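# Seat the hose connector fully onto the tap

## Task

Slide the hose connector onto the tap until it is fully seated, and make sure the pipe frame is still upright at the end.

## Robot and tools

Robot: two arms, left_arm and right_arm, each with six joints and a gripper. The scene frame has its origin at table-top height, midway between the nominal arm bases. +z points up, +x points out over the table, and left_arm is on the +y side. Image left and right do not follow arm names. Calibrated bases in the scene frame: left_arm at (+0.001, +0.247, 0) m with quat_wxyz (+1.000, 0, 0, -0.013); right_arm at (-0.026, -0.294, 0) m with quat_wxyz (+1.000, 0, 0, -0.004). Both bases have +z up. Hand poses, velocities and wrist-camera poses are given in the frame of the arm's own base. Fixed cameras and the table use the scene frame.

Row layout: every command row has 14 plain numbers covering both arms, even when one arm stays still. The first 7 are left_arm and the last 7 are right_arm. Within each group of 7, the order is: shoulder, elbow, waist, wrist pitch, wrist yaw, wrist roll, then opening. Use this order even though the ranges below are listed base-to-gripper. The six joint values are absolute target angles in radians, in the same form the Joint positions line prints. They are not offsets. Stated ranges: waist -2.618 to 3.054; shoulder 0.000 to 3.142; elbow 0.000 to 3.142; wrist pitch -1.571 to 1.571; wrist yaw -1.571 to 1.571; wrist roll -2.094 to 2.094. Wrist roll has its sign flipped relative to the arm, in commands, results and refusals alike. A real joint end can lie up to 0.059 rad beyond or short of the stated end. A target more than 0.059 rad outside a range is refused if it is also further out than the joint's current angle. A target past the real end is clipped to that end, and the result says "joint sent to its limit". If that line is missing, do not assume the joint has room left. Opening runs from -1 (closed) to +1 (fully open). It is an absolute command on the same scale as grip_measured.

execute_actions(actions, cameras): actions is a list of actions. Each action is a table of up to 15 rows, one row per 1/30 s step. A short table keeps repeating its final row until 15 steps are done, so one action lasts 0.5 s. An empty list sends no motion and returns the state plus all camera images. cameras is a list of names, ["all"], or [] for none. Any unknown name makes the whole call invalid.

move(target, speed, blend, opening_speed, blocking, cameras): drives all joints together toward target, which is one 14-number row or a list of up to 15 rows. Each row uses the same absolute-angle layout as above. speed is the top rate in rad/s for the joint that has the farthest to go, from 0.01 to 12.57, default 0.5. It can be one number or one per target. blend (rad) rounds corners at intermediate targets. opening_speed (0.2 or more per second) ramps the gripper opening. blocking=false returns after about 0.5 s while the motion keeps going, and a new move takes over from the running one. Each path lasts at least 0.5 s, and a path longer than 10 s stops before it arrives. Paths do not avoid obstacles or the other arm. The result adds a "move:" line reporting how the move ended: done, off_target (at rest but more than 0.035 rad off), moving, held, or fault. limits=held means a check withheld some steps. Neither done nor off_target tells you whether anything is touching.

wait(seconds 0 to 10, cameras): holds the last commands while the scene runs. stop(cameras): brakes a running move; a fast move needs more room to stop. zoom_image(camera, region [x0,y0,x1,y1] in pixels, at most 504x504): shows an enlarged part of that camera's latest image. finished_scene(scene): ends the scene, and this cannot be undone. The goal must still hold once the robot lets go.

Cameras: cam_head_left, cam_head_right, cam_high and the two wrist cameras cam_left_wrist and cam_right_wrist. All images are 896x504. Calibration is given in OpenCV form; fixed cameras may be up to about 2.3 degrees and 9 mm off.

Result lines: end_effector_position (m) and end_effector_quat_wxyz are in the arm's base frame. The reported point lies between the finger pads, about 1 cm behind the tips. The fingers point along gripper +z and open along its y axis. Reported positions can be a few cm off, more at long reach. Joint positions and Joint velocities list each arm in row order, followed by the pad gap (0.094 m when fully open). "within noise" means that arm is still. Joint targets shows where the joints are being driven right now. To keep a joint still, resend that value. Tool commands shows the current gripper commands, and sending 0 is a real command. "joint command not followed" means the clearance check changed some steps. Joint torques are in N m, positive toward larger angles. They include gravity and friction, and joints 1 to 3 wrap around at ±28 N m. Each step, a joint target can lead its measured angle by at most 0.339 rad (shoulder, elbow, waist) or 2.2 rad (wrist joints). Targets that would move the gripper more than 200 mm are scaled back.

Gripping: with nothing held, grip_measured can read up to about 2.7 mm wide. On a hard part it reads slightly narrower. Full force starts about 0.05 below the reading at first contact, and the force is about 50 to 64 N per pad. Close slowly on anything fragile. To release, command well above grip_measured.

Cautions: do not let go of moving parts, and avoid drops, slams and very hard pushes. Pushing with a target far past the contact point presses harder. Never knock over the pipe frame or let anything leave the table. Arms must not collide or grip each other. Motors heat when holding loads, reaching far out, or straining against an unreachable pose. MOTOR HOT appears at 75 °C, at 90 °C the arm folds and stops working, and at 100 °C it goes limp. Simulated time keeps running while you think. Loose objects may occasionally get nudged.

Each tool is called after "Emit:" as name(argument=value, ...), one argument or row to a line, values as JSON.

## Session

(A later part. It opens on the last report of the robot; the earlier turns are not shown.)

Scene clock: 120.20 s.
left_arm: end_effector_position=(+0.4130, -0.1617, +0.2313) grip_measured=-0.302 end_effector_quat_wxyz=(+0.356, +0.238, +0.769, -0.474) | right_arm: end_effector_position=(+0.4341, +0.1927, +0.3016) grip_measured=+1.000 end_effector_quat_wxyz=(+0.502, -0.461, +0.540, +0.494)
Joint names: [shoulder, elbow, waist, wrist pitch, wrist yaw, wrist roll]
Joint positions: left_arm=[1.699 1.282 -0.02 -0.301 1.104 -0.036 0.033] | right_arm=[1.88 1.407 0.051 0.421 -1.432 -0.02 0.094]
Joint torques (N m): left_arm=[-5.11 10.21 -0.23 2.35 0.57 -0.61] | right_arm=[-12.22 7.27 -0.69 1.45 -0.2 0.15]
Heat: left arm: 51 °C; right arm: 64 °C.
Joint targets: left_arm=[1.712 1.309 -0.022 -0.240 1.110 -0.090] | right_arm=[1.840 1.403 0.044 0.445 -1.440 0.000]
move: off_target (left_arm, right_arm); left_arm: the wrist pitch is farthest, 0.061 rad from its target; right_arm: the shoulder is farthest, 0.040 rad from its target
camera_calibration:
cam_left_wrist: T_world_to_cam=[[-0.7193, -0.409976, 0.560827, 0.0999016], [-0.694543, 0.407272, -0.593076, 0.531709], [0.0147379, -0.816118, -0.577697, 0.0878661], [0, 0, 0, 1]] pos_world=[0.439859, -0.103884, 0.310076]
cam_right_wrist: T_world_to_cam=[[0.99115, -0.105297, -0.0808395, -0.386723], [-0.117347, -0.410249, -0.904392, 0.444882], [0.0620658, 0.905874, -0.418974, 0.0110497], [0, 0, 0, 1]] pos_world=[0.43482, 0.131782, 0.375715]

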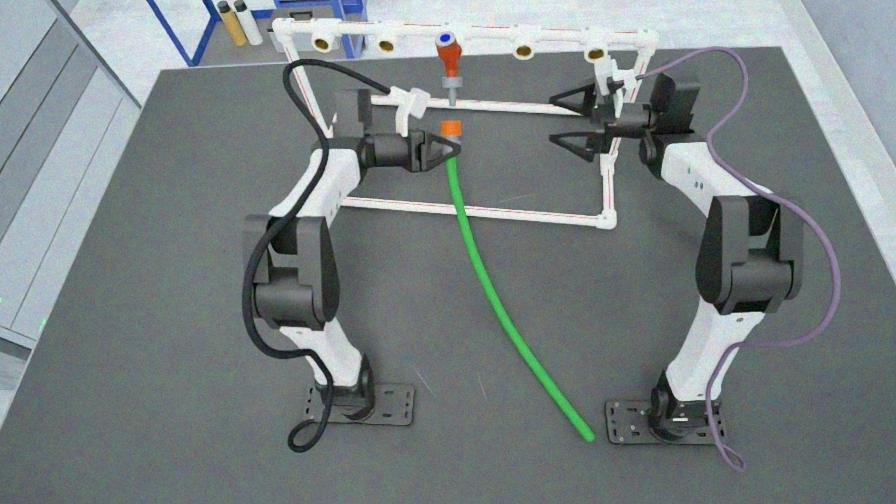

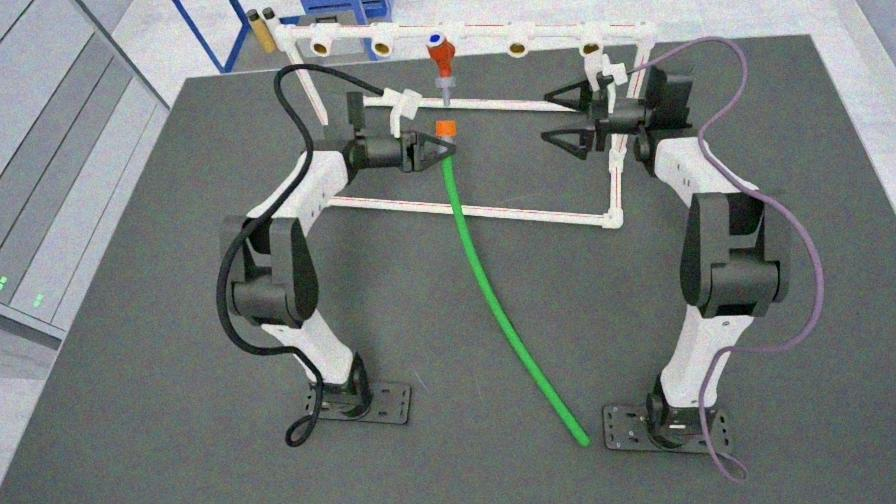

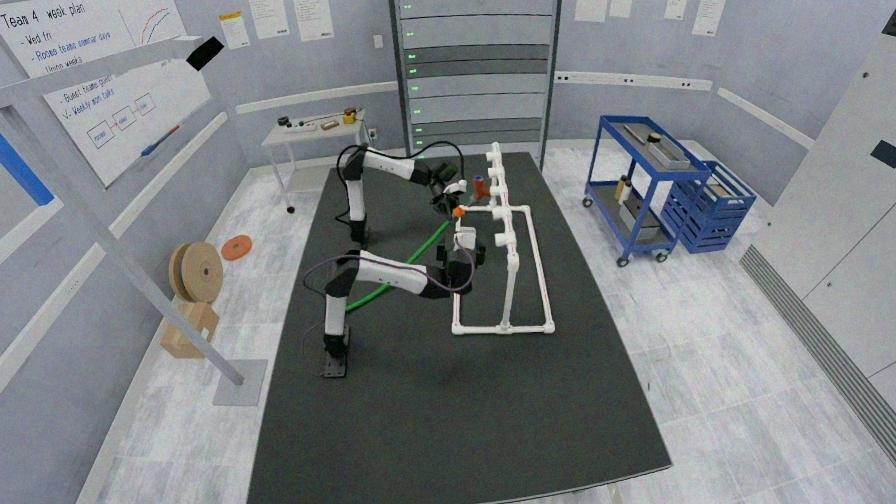

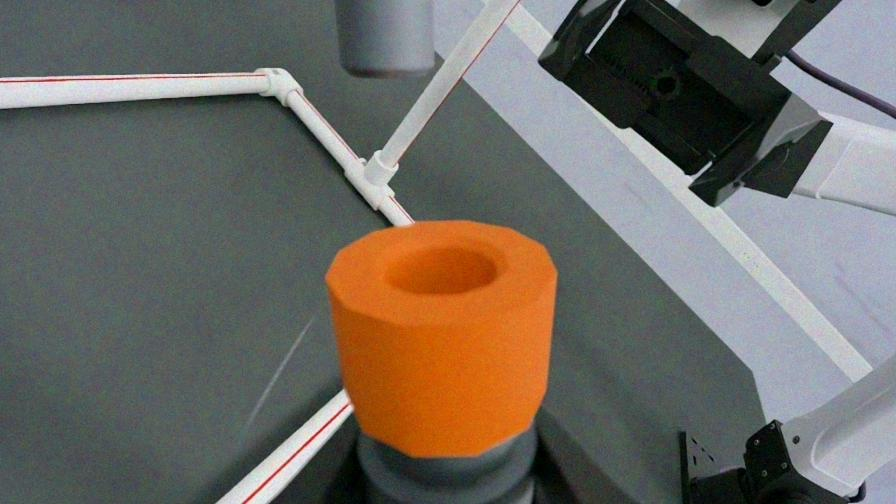

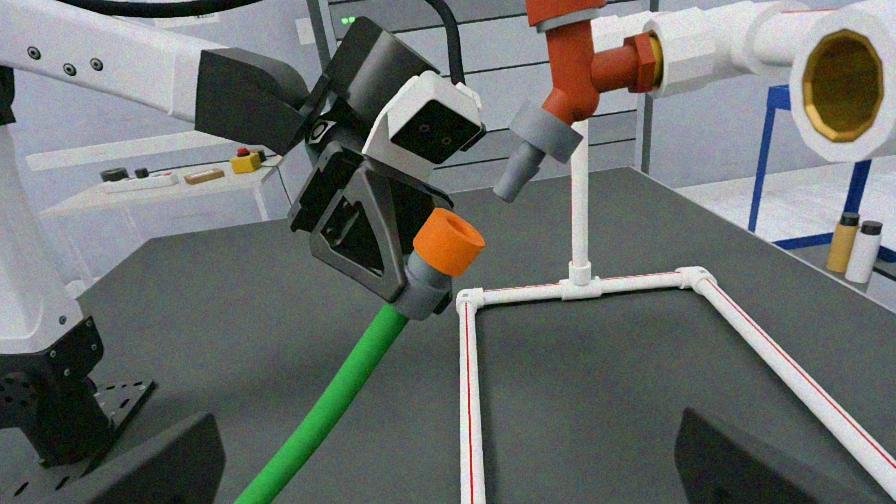

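Emit:
move(
  target=[1.766, 1.386, -0.034, -0.21, 1.083, -0.125, -0.7, 1.84, 1.403, 0.044, 0.445, -1.44, 0.0, 1.0],
  speed=0.2,
  cameras=["cam_left_wrist", "cam_right_wrist", "cam_head_left", "cam_head_right"],
)

Emit:
zoom_image(
  camera="cam_right_wrist",
  region=[380, 90, 600, 270],
)

Emit:
zoom_image(
  camera="cam_head_left",
  region=[400, 40, 500, 140],
)

Emit:
zoom_image(
  camera="cam_head_right",
  region=[400, 40, 500, 140],
)

Scene clock: 136.60 s.
left_arm: end_effector_position=(+0.4299, -0.1664, +0.2379) grip_measured=-0.302 end_effector_quat_wxyz=(+0.377, +0.264, +0.755, -0.466) | right_arm: end_effector_position=(+0.4341, +0.1927, +0.3016) grip_measured=+1.000 end_effector_quat_wxyz=(+0.502, -0.461, +0.540, +0.494)
Joint names: [shoulder, elbow, waist, wrist pitch, wrist yaw, wrist roll]
Joint positions: left_arm=[1.753 1.351 -0.03 -0.275 1.105 -0.068 0.033] | right_arm=[1.88 1.407 0.051 0.421 -1.432 -0.02 0.094]
Joint torques (N m): left_arm=[-5.52 10.96 -0.4 2.44 0.24 -0.68] | right_arm=[-12.23 7.28 -0.69 1.45 -0.2 0.15]
Heat: left arm: 54 °C; right arm: 65 °C.
Joint targets: left_arm=[1.766 1.386 -0.034 -0.210 1.083 -0.125] | right_arm=[1.840 1.403 0.044 0.445 -1.440 0.000]
move: off_target (left_arm, right_arm); left_arm: the wrist pitch is farthest, 0.065 rad from its target; right_arm: the shoulder is farthest, 0.040 rad from its target
camera_calibration:
cam_left_wrist: T_world_to_cam=[[-0.765197, -0.399618, 0.504757, 0.141334], [-0.642583, 0.425973, -0.636894, 0.540476], [0.0395014, -0.811698, -0.582741, 0.078881], [0, 0, 0, 1]] pos_world=[0.452333, -0.109721, 0.318854]
cam_right_wrist: T_world_to_cam=[[0.99115, -0.105297, -0.0808395, -0.386723], [-0.117347, -0.410249, -0.904392, 0.444882], [0.0620658, 0.905874, -0.418974, 0.0110497], [0, 0, 0, 1]] pos_world=[0.43482, 0.131782, 0.375715]
Images, in order (width x height): cam_head_left 896x504, cam_head_right 896x504, cam_left_wrist 896x504, cam_right_wrist 896x504.

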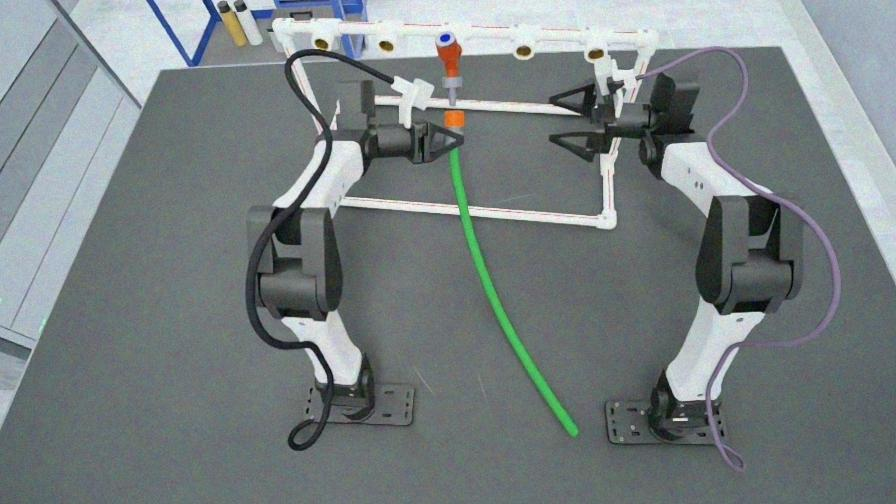

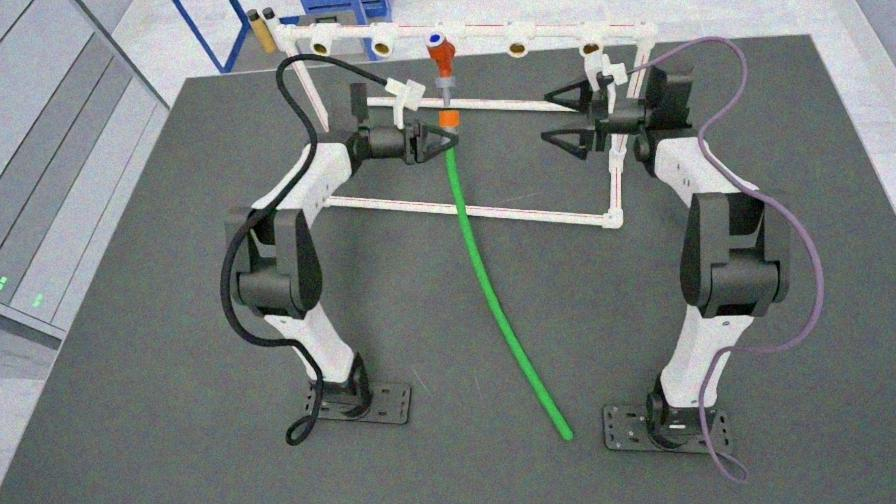

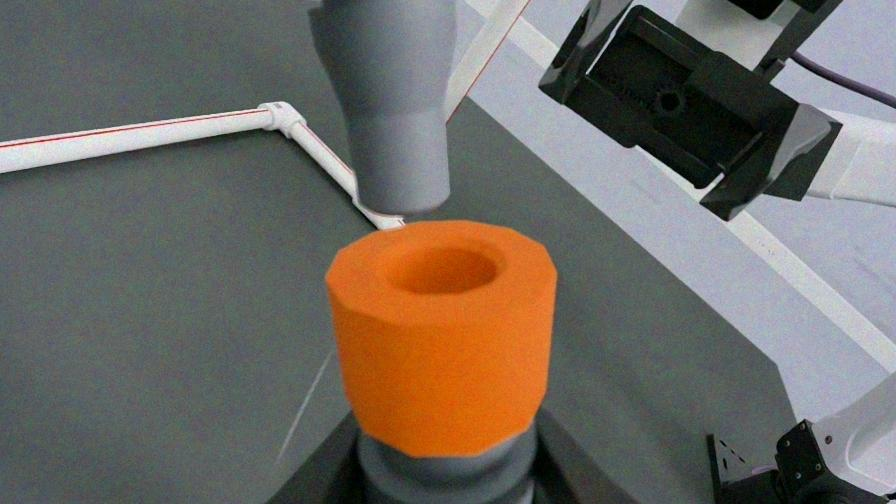

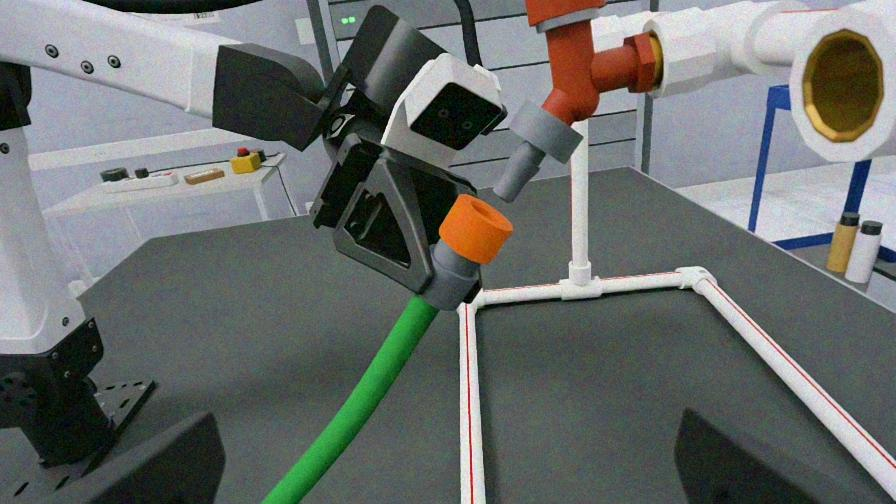

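Scaled by 2.291 from the camera's 896x504 image, which has a finer 1280x720 frame.

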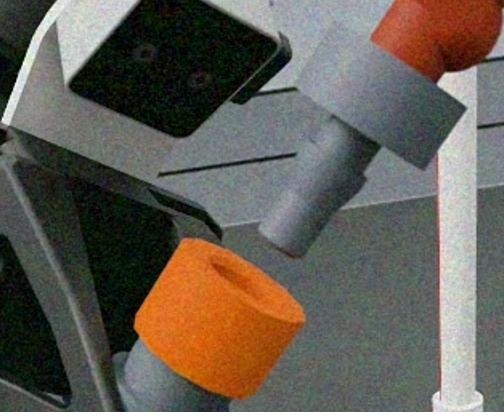

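Scaled by 5.040 from the camera's 896x504 image, which has a finer 1280x720 frame.

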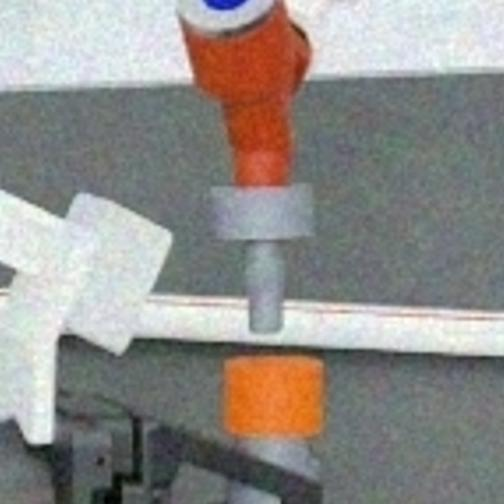

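Scaled by 5.040 from the camera's 896x504 image, which has a finer 1280x720 frame.

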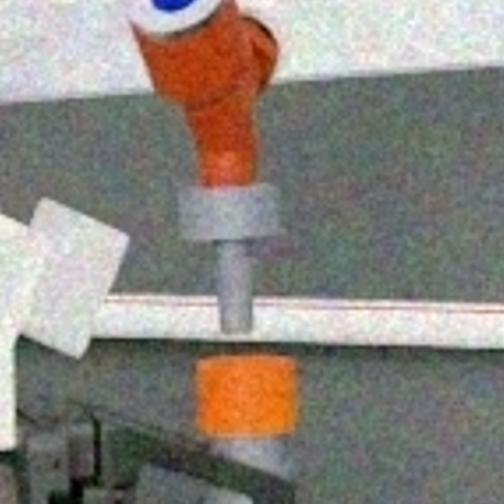

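Emit:
zoom_image(
  camera="cam_left_wrist",
  region=[240, 0, 640, 400],
)

Scaled by 1.260 from the camera's 896x504 image, which has a finer 1280x720 frame.

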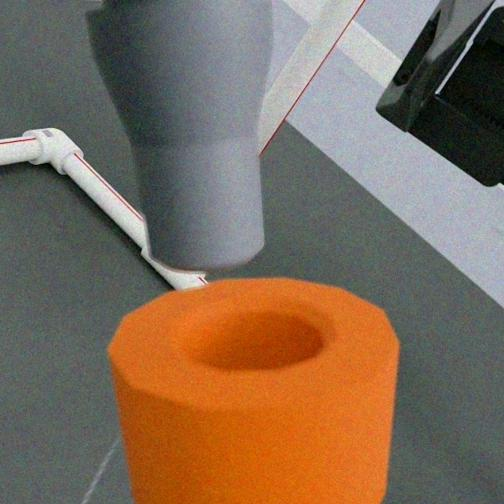

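Emit:
move(
  target=[1.791, 1.4445, -0.019, -0.268, 1.117, -0.07, -0.7, 1.84, 1.403, 0.044, 0.445, -1.44, 0.0, 1.0],
  speed=0.12,
  cameras=["cam_left_wrist", "cam_right_wrist", "cam_head_left", "cam_head_right"],
)

Emit:
zoom_image(
  camera="cam_right_wrist",
  region=[380, 90, 600, 270],
)

Emit:
zoom_image(
  camera="cam_head_left",
  region=[400, 40, 500, 140],
)

Emit:
zoom_image(
  camera="cam_head_right",
  region=[400, 40, 500, 140],
)

Emit:
zoom_image(
  camera="cam_left_wrist",
  region=[240, 0, 640, 400],
)

Scene clock: 159.63 s.
left_arm: end_effector_position=(+0.4388, -0.1656, +0.2463) grip_measured=-0.302 end_effector_quat_wxyz=(+0.376, +0.257, +0.756, -0.470) | right_arm: end_effector_position=(+0.4341, +0.1927, +0.3016) grip_measured=+1.000 end_effector_quat_wxyz=(+0.502, -0.461, +0.540, +0.494)
Joint names: [shoulder, elbow, waist, wrist pitch, wrist yaw, wrist roll]
Joint positions: left_arm=[1.778 1.409 -0.027 -0.296 1.109 -0.043 0.033] | right_arm=[1.88 1.407 0.051 0.421 -1.432 -0.02 0.094]
Joint torques (N m): left_arm=[-5.68 11.04 0.64 2.02 0.58 -0.36] | right_arm=[-12.25 7.3 -0.68 1.45 -0.2 0.15]
Heat: left arm: 56 °C; right arm: 66 °C.
Joint targets: left_arm=[1.791 1.444 -0.019 -0.268 1.117 -0.070] | right_arm=[1.840 1.403 0.044 0.445 -1.440 0.000]
move: off_target (left_arm, right_arm); left_arm: the elbow is farthest, 0.036 rad from its target; right_arm: the shoulder is farthest, 0.040 rad from its target
camera_calibration:
cam_left_wrist: T_world_to_cam=[[-0.756671, -0.399153, 0.517808, 0.13719], [-0.652671, 0.414721, -0.634057, 0.553047], [0.0383397, -0.817731, -0.574323, 0.0814616], [0, 0, 0, 1]] pos_world=[0.461642, -0.107987, 0.32641]
cam_right_wrist: T_world_to_cam=[[0.99115, -0.105297, -0.0808395, -0.386723], [-0.117347, -0.410249, -0.904392, 0.444882], [0.0620658, 0.905874, -0.418974, 0.0110497], [0, 0, 0, 1]] pos_world=[0.43482, 0.131782, 0.375715]
Images, in order (width x height): cam_head_left 896x504, cam_head_right 896x504, cam_left_wrist 896x504, cam_right_wrist 896x504.

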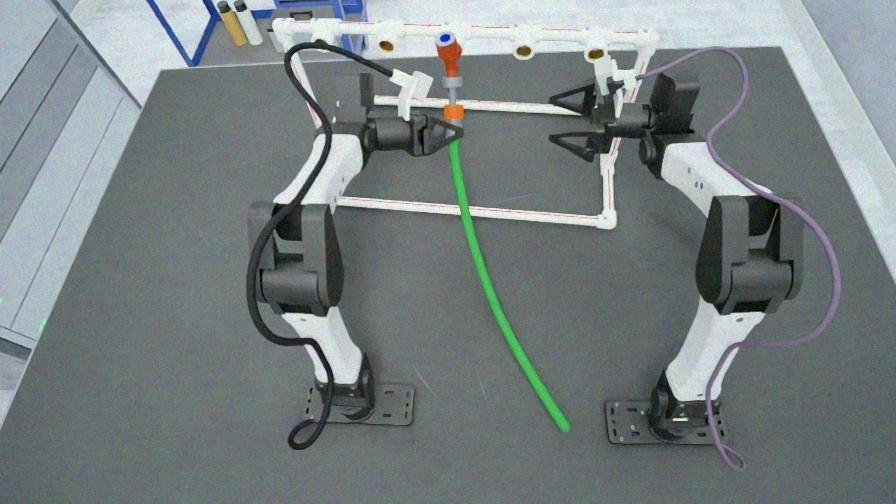

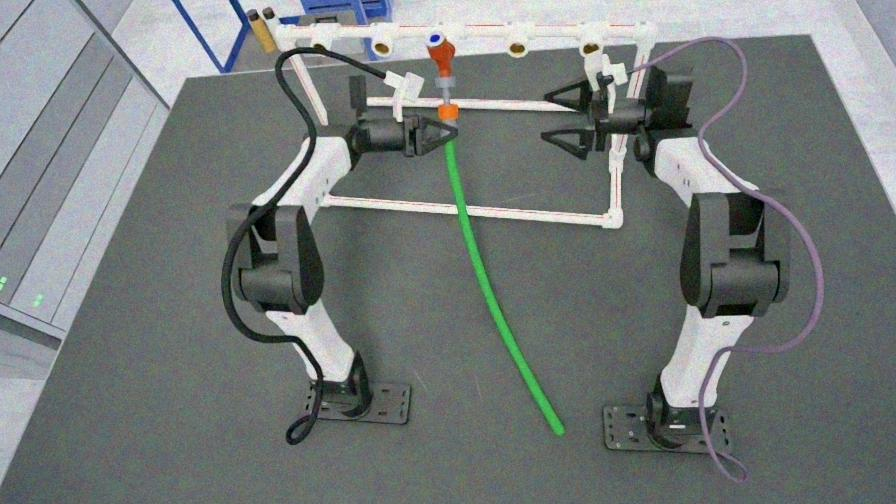

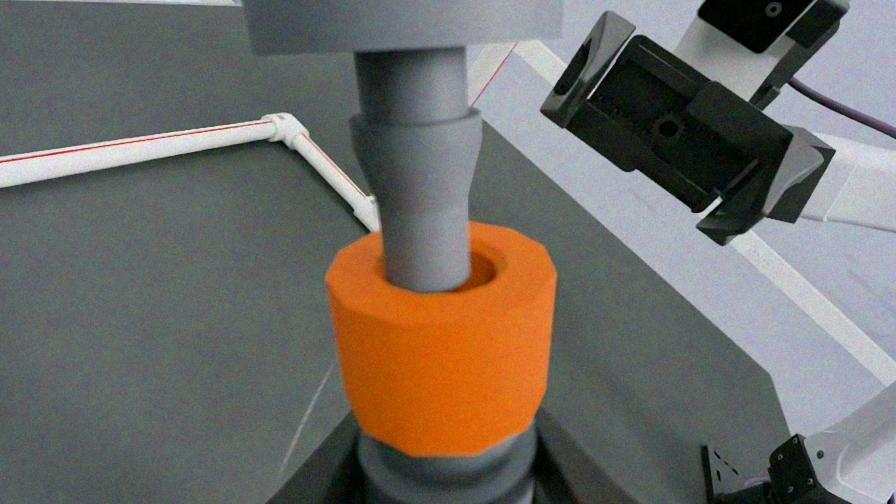

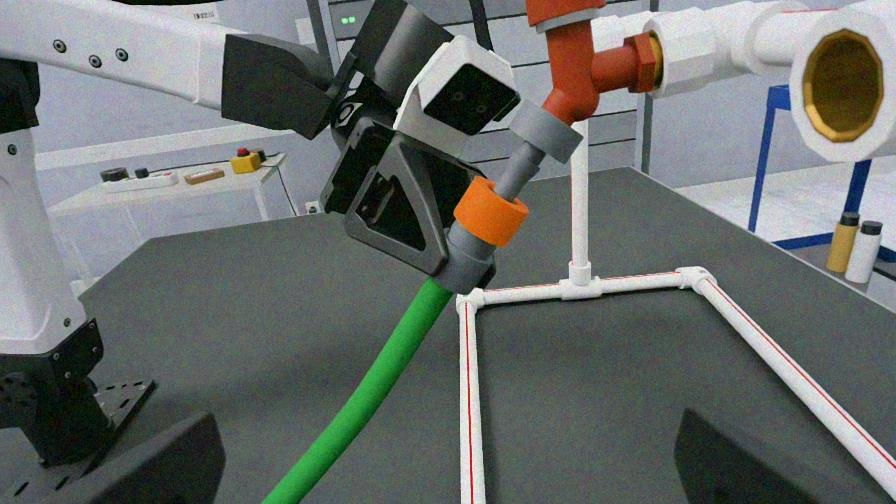

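Scaled by 2.291 from the camera's 896x504 image, which has a finer 1280x720 frame.

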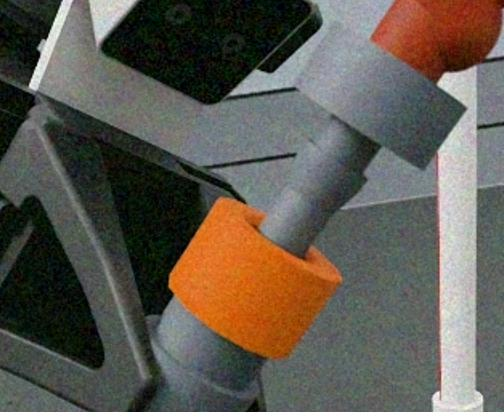

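Scaled by 5.040 from the camera's 896x504 image, which has a finer 1280x720 frame.

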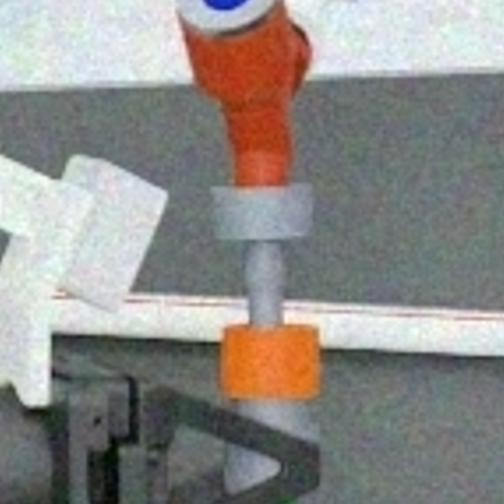

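Scaled by 5.040 from the camera's 896x504 image, which has a finer 1280x720 frame.

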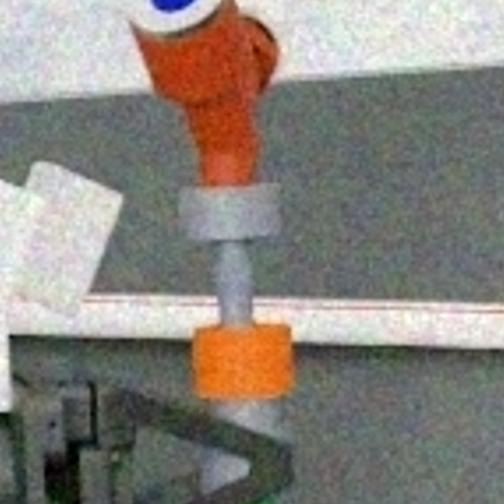

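Scaled by 1.260 from the camera's 896x504 image, which has a finer 1280x720 frame.

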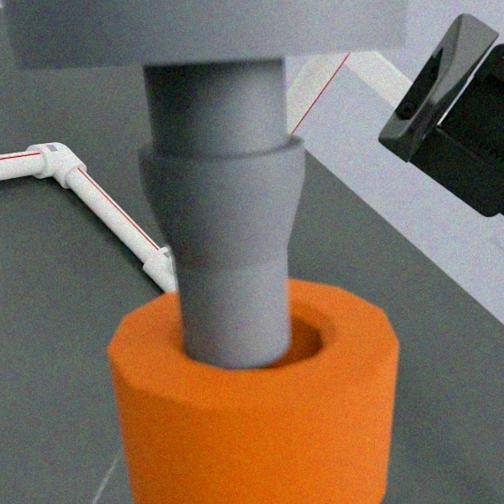

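Emit:
move(
  target=[1.802, 1.478, -0.016, -0.306, 1.120, -0.04, -0.7, 1.84, 1.403, 0.044, 0.445, -1.44, 0.0, 1.0],
  speed=0.08,
  cameras=["cam_left_wrist", "cam_right_wrist", "cam_head_left", "cam_head_right"],
)

Emit:
zoom_image(
  camera="cam_right_wrist",
  region=[380, 90, 600, 270],
)

Emit:
zoom_image(
  camera="cam_head_left",
  region=[400, 40, 500, 140],
)

Emit:
zoom_image(
  camera="cam_left_wrist",
  region=[240, 0, 640, 400],
)

Scene clock: 169.93 s.
left_arm: end_effector_position=(+0.4413, -0.1645, +0.2505) grip_measured=-0.302 end_effector_quat_wxyz=(+0.366, +0.243, +0.761, -0.477) | right_arm: end_effector_position=(+0.4341, +0.1927, +0.3016) grip_measured=+1.000 end_effector_quat_wxyz=(+0.502, -0.461, +0.540, +0.494)
Joint names: [shoulder, elbow, waist, wrist pitch, wrist yaw, wrist roll]
Joint positions: left_arm=[1.789 1.443 -0.024 -0.331 1.111 -0.016 0.033] | right_arm=[1.88 1.407 0.051 0.421 -1.432 -0.02 0.094]
Joint torques (N m): left_arm=[-5.75 11.11 0.76 1.99 0.59 -0.31] | right_arm=[-12.26 7.27 -0.66 1.45 -0.2 0.15]
Heat: left arm: 59 °C; right arm: 66 °C.
Joint targets: left_arm=[1.802 1.478 -0.016 -0.306 1.120 -0.040] | right_arm=[1.840 1.403 0.044 0.445 -1.440 0.000]
move: off_target (right_arm); right_arm: the shoulder is farthest, 0.040 rad from its target
camera_calibration:
cam_left_wrist: T_world_to_cam=[[-0.734026, -0.400327, 0.548584, 0.119486], [-0.678661, 0.40266, -0.614235, 0.561402], [0.0250017, -0.823167, -0.567249, 0.0879125], [0, 0, 0, 1]] pos_world=[0.466509, -0.105854, 0.329153]
cam_right_wrist: T_world_to_cam=[[0.99115, -0.105297, -0.0808395, -0.386723], [-0.117347, -0.410249, -0.904392, 0.444882], [0.0620658, 0.905874, -0.418974, 0.0110497], [0, 0, 0, 1]] pos_world=[0.43482, 0.131782, 0.375715]
Images, in order (width x height): cam_head_left 896x504, cam_head_right 896x504, cam_left_wrist 896x504, cam_right_wrist 896x504.

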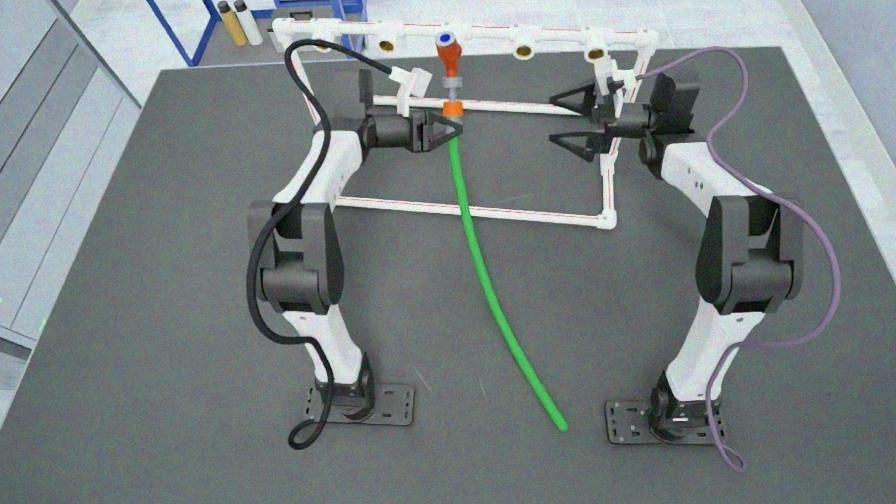

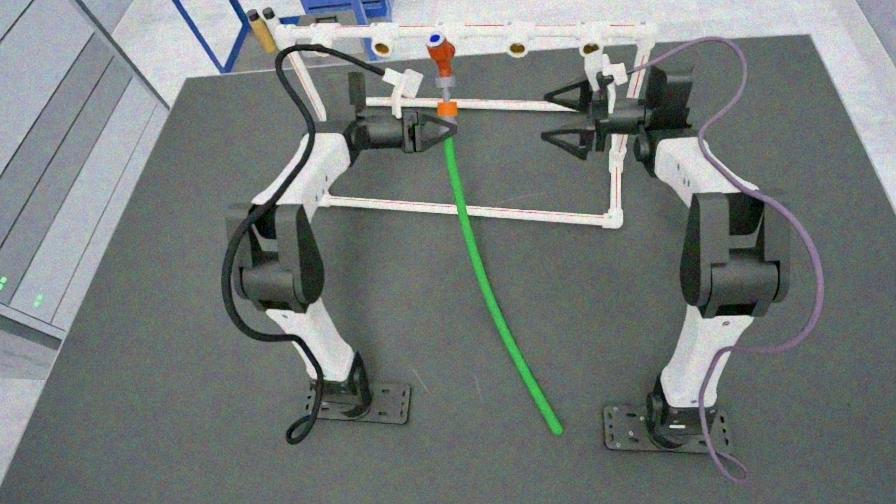

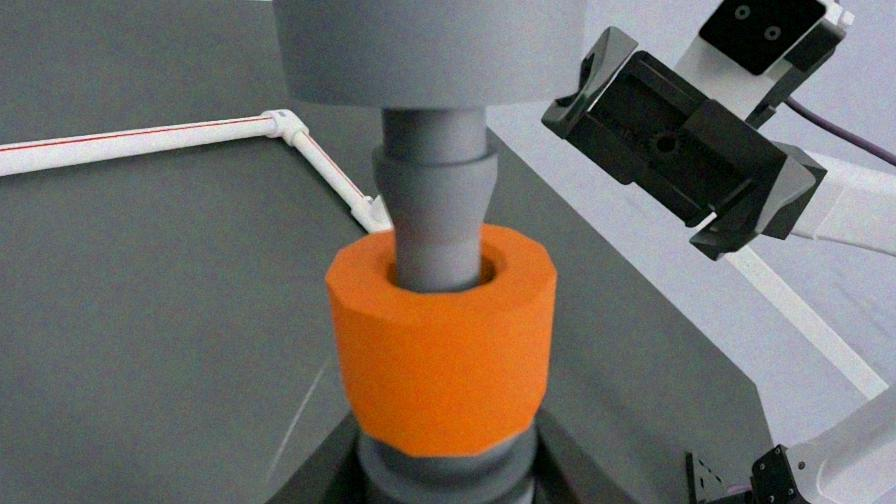

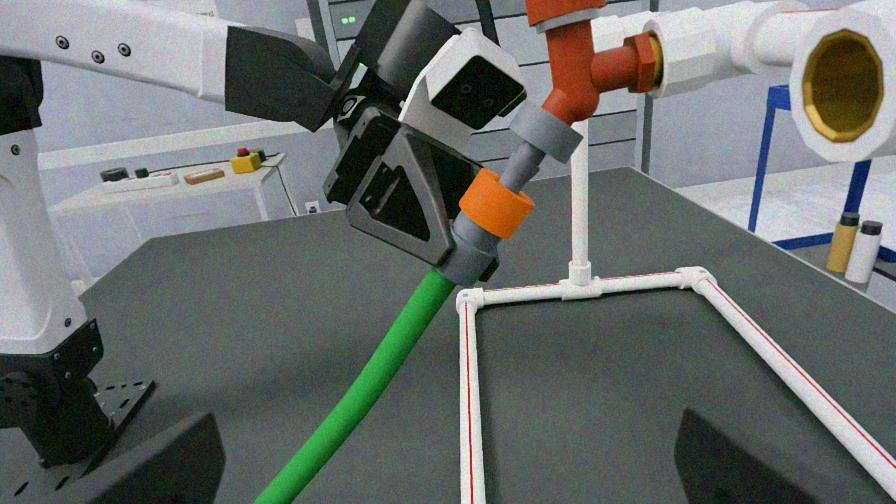

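Scaled by 2.291 from the camera's 896x504 image, which has a finer 1280x720 frame.

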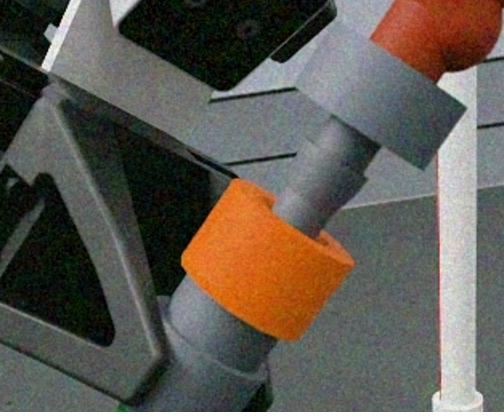

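Scaled by 5.040 from the camera's 896x504 image, which has a finer 1280x720 frame.

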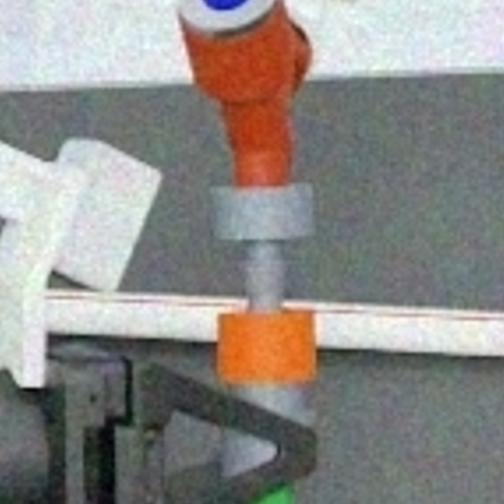

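Scaled by 1.260 from the camera's 896x504 image, which has a finer 1280x720 frame.

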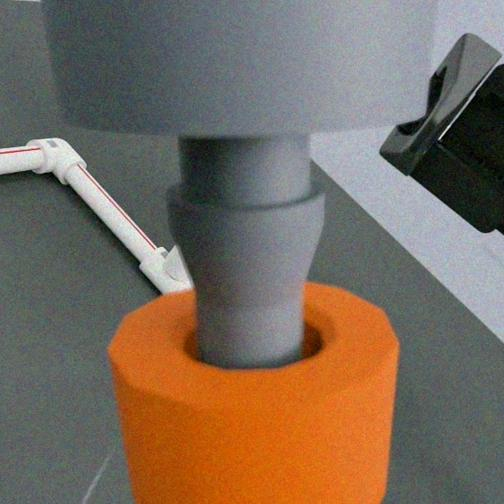

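Emit:
move(
  target=[1.8355, 1.575, -0.016, -0.3895, 1.120, -0.04, -0.75, 1.84, 1.403, 0.044, 0.445, -1.44, 0.0, 1.0],
  speed=0.1,
  cameras=["cam_left_wrist", "cam_right_wrist", "cam_head_left", "cam_head_right"],
)

Emit:
zoom_image(
  camera="cam_right_wrist",
  region=[380, 90, 600, 270],
)

Emit:
zoom_image(
  camera="cam_head_left",
  region=[400, 40, 500, 140],
)

Emit:
zoom_image(
  camera="cam_left_wrist",
  region=[240, 0, 640, 400],
)

Scene clock: 179.30 s.
left_arm: end_effector_position=(+0.4492, -0.1647, +0.2618) grip_measured=-0.302 end_effector_quat_wxyz=(+0.357, +0.238, +0.765, -0.479) | right_arm: end_effector_position=(+0.4341, +0.1927, +0.3016) grip_measured=+1.000 end_effector_quat_wxyz=(+0.502, -0.461, +0.540, +0.494)
Joint names: [shoulder, elbow, waist, wrist pitch, wrist yaw, wrist roll]
Joint positions: left_arm=[1.823 1.539 -0.024 -0.414 1.111 -0.016 0.033] | right_arm=[1.88 1.407 0.051 0.421 -1.432 -0.02 0.094]
Joint torques (N m): left_arm=[-6.01 11.12 0.59 1.95 0.61 -0.31] | right_arm=[-12.26 7.25 -0.66 1.45 -0.2 0.15]
Heat: left arm: 62 °C; right arm: 66 °C.
Joint targets: left_arm=[1.836 1.575 -0.016 -0.390 1.120 -0.040] | right_arm=[1.840 1.403 0.044 0.445 -1.440 0.000]
move: off_target (left_arm, right_arm); left_arm: the elbow is farthest, 0.036 rad from its target; right_arm: the shoulder is farthest, 0.040 rad from its target
camera_calibration:
cam_left_wrist: T_world_to_cam=[[-0.72212, -0.400609, 0.563965, 0.109633], [-0.691646, 0.402801, -0.599481, 0.575714], [0.0129918, -0.822961, -0.56795, 0.099547], [0, 0, 0, 1]] pos_world=[0.476065, -0.106055, 0.339838]
cam_right_wrist: T_world_to_cam=[[0.99115, -0.105297, -0.0808395, -0.386723], [-0.117347, -0.410249, -0.904392, 0.444882], [0.0620658, 0.905874, -0.418974, 0.0110497], [0, 0, 0, 1]] pos_world=[0.43482, 0.131782, 0.375715]
Images, in order (width x height): cam_head_left 896x504, cam_head_right 896x504, cam_left_wrist 896x504, cam_right_wrist 896x504.

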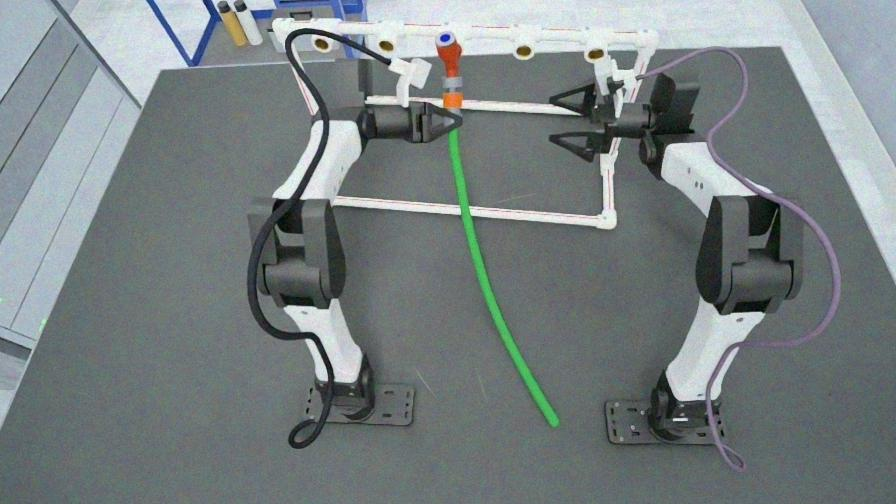

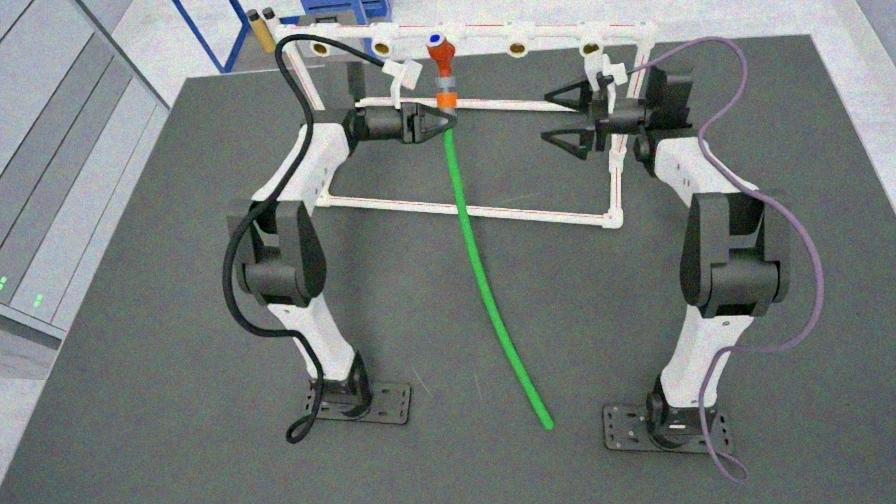

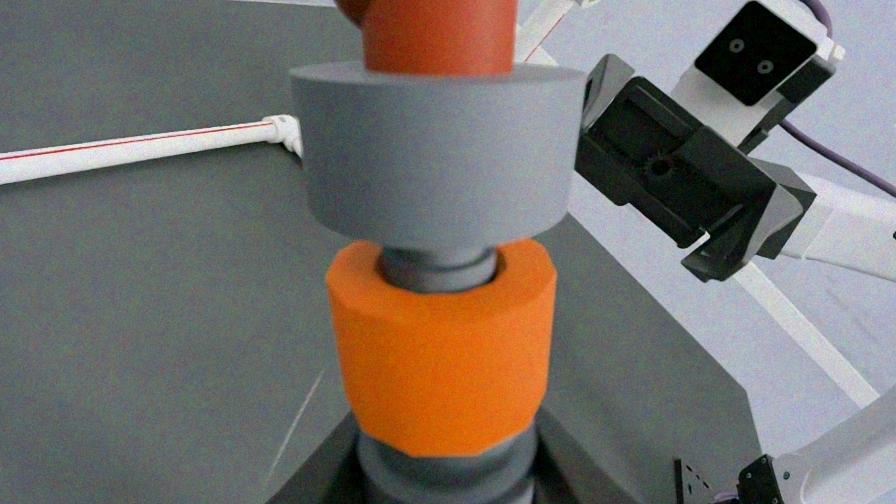

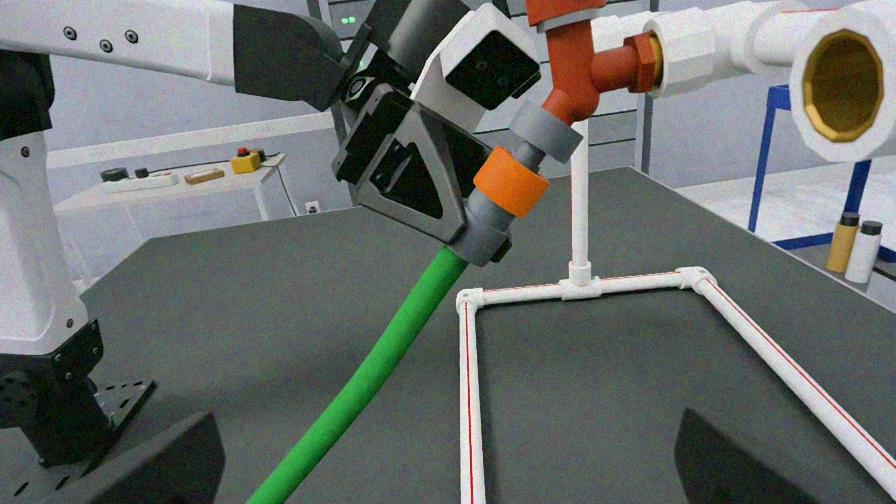

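Scaled by 2.291 from the camera's 896x504 image, which has a finer 1280x720 frame.

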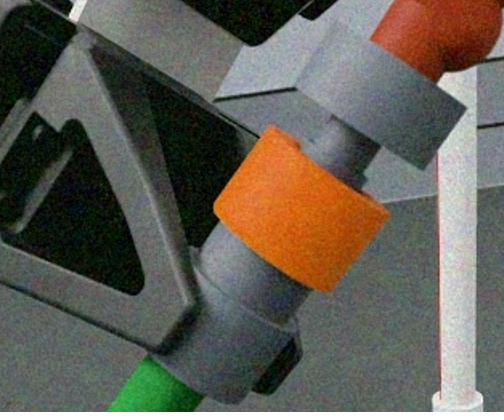

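Scaled by 5.040 from the camera's 896x504 image, which has a finer 1280x720 frame.

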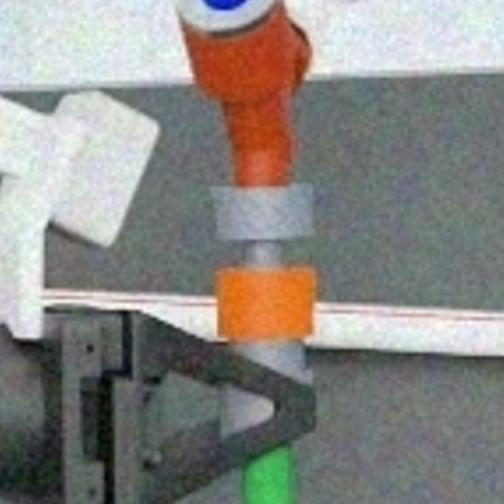

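Scaled by 1.260 from the camera's 896x504 image, which has a finer 1280x720 frame.

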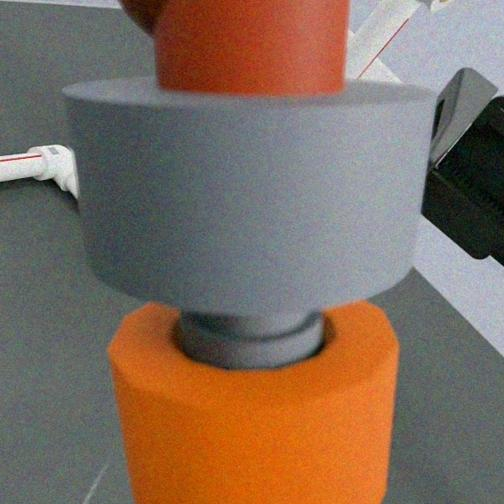

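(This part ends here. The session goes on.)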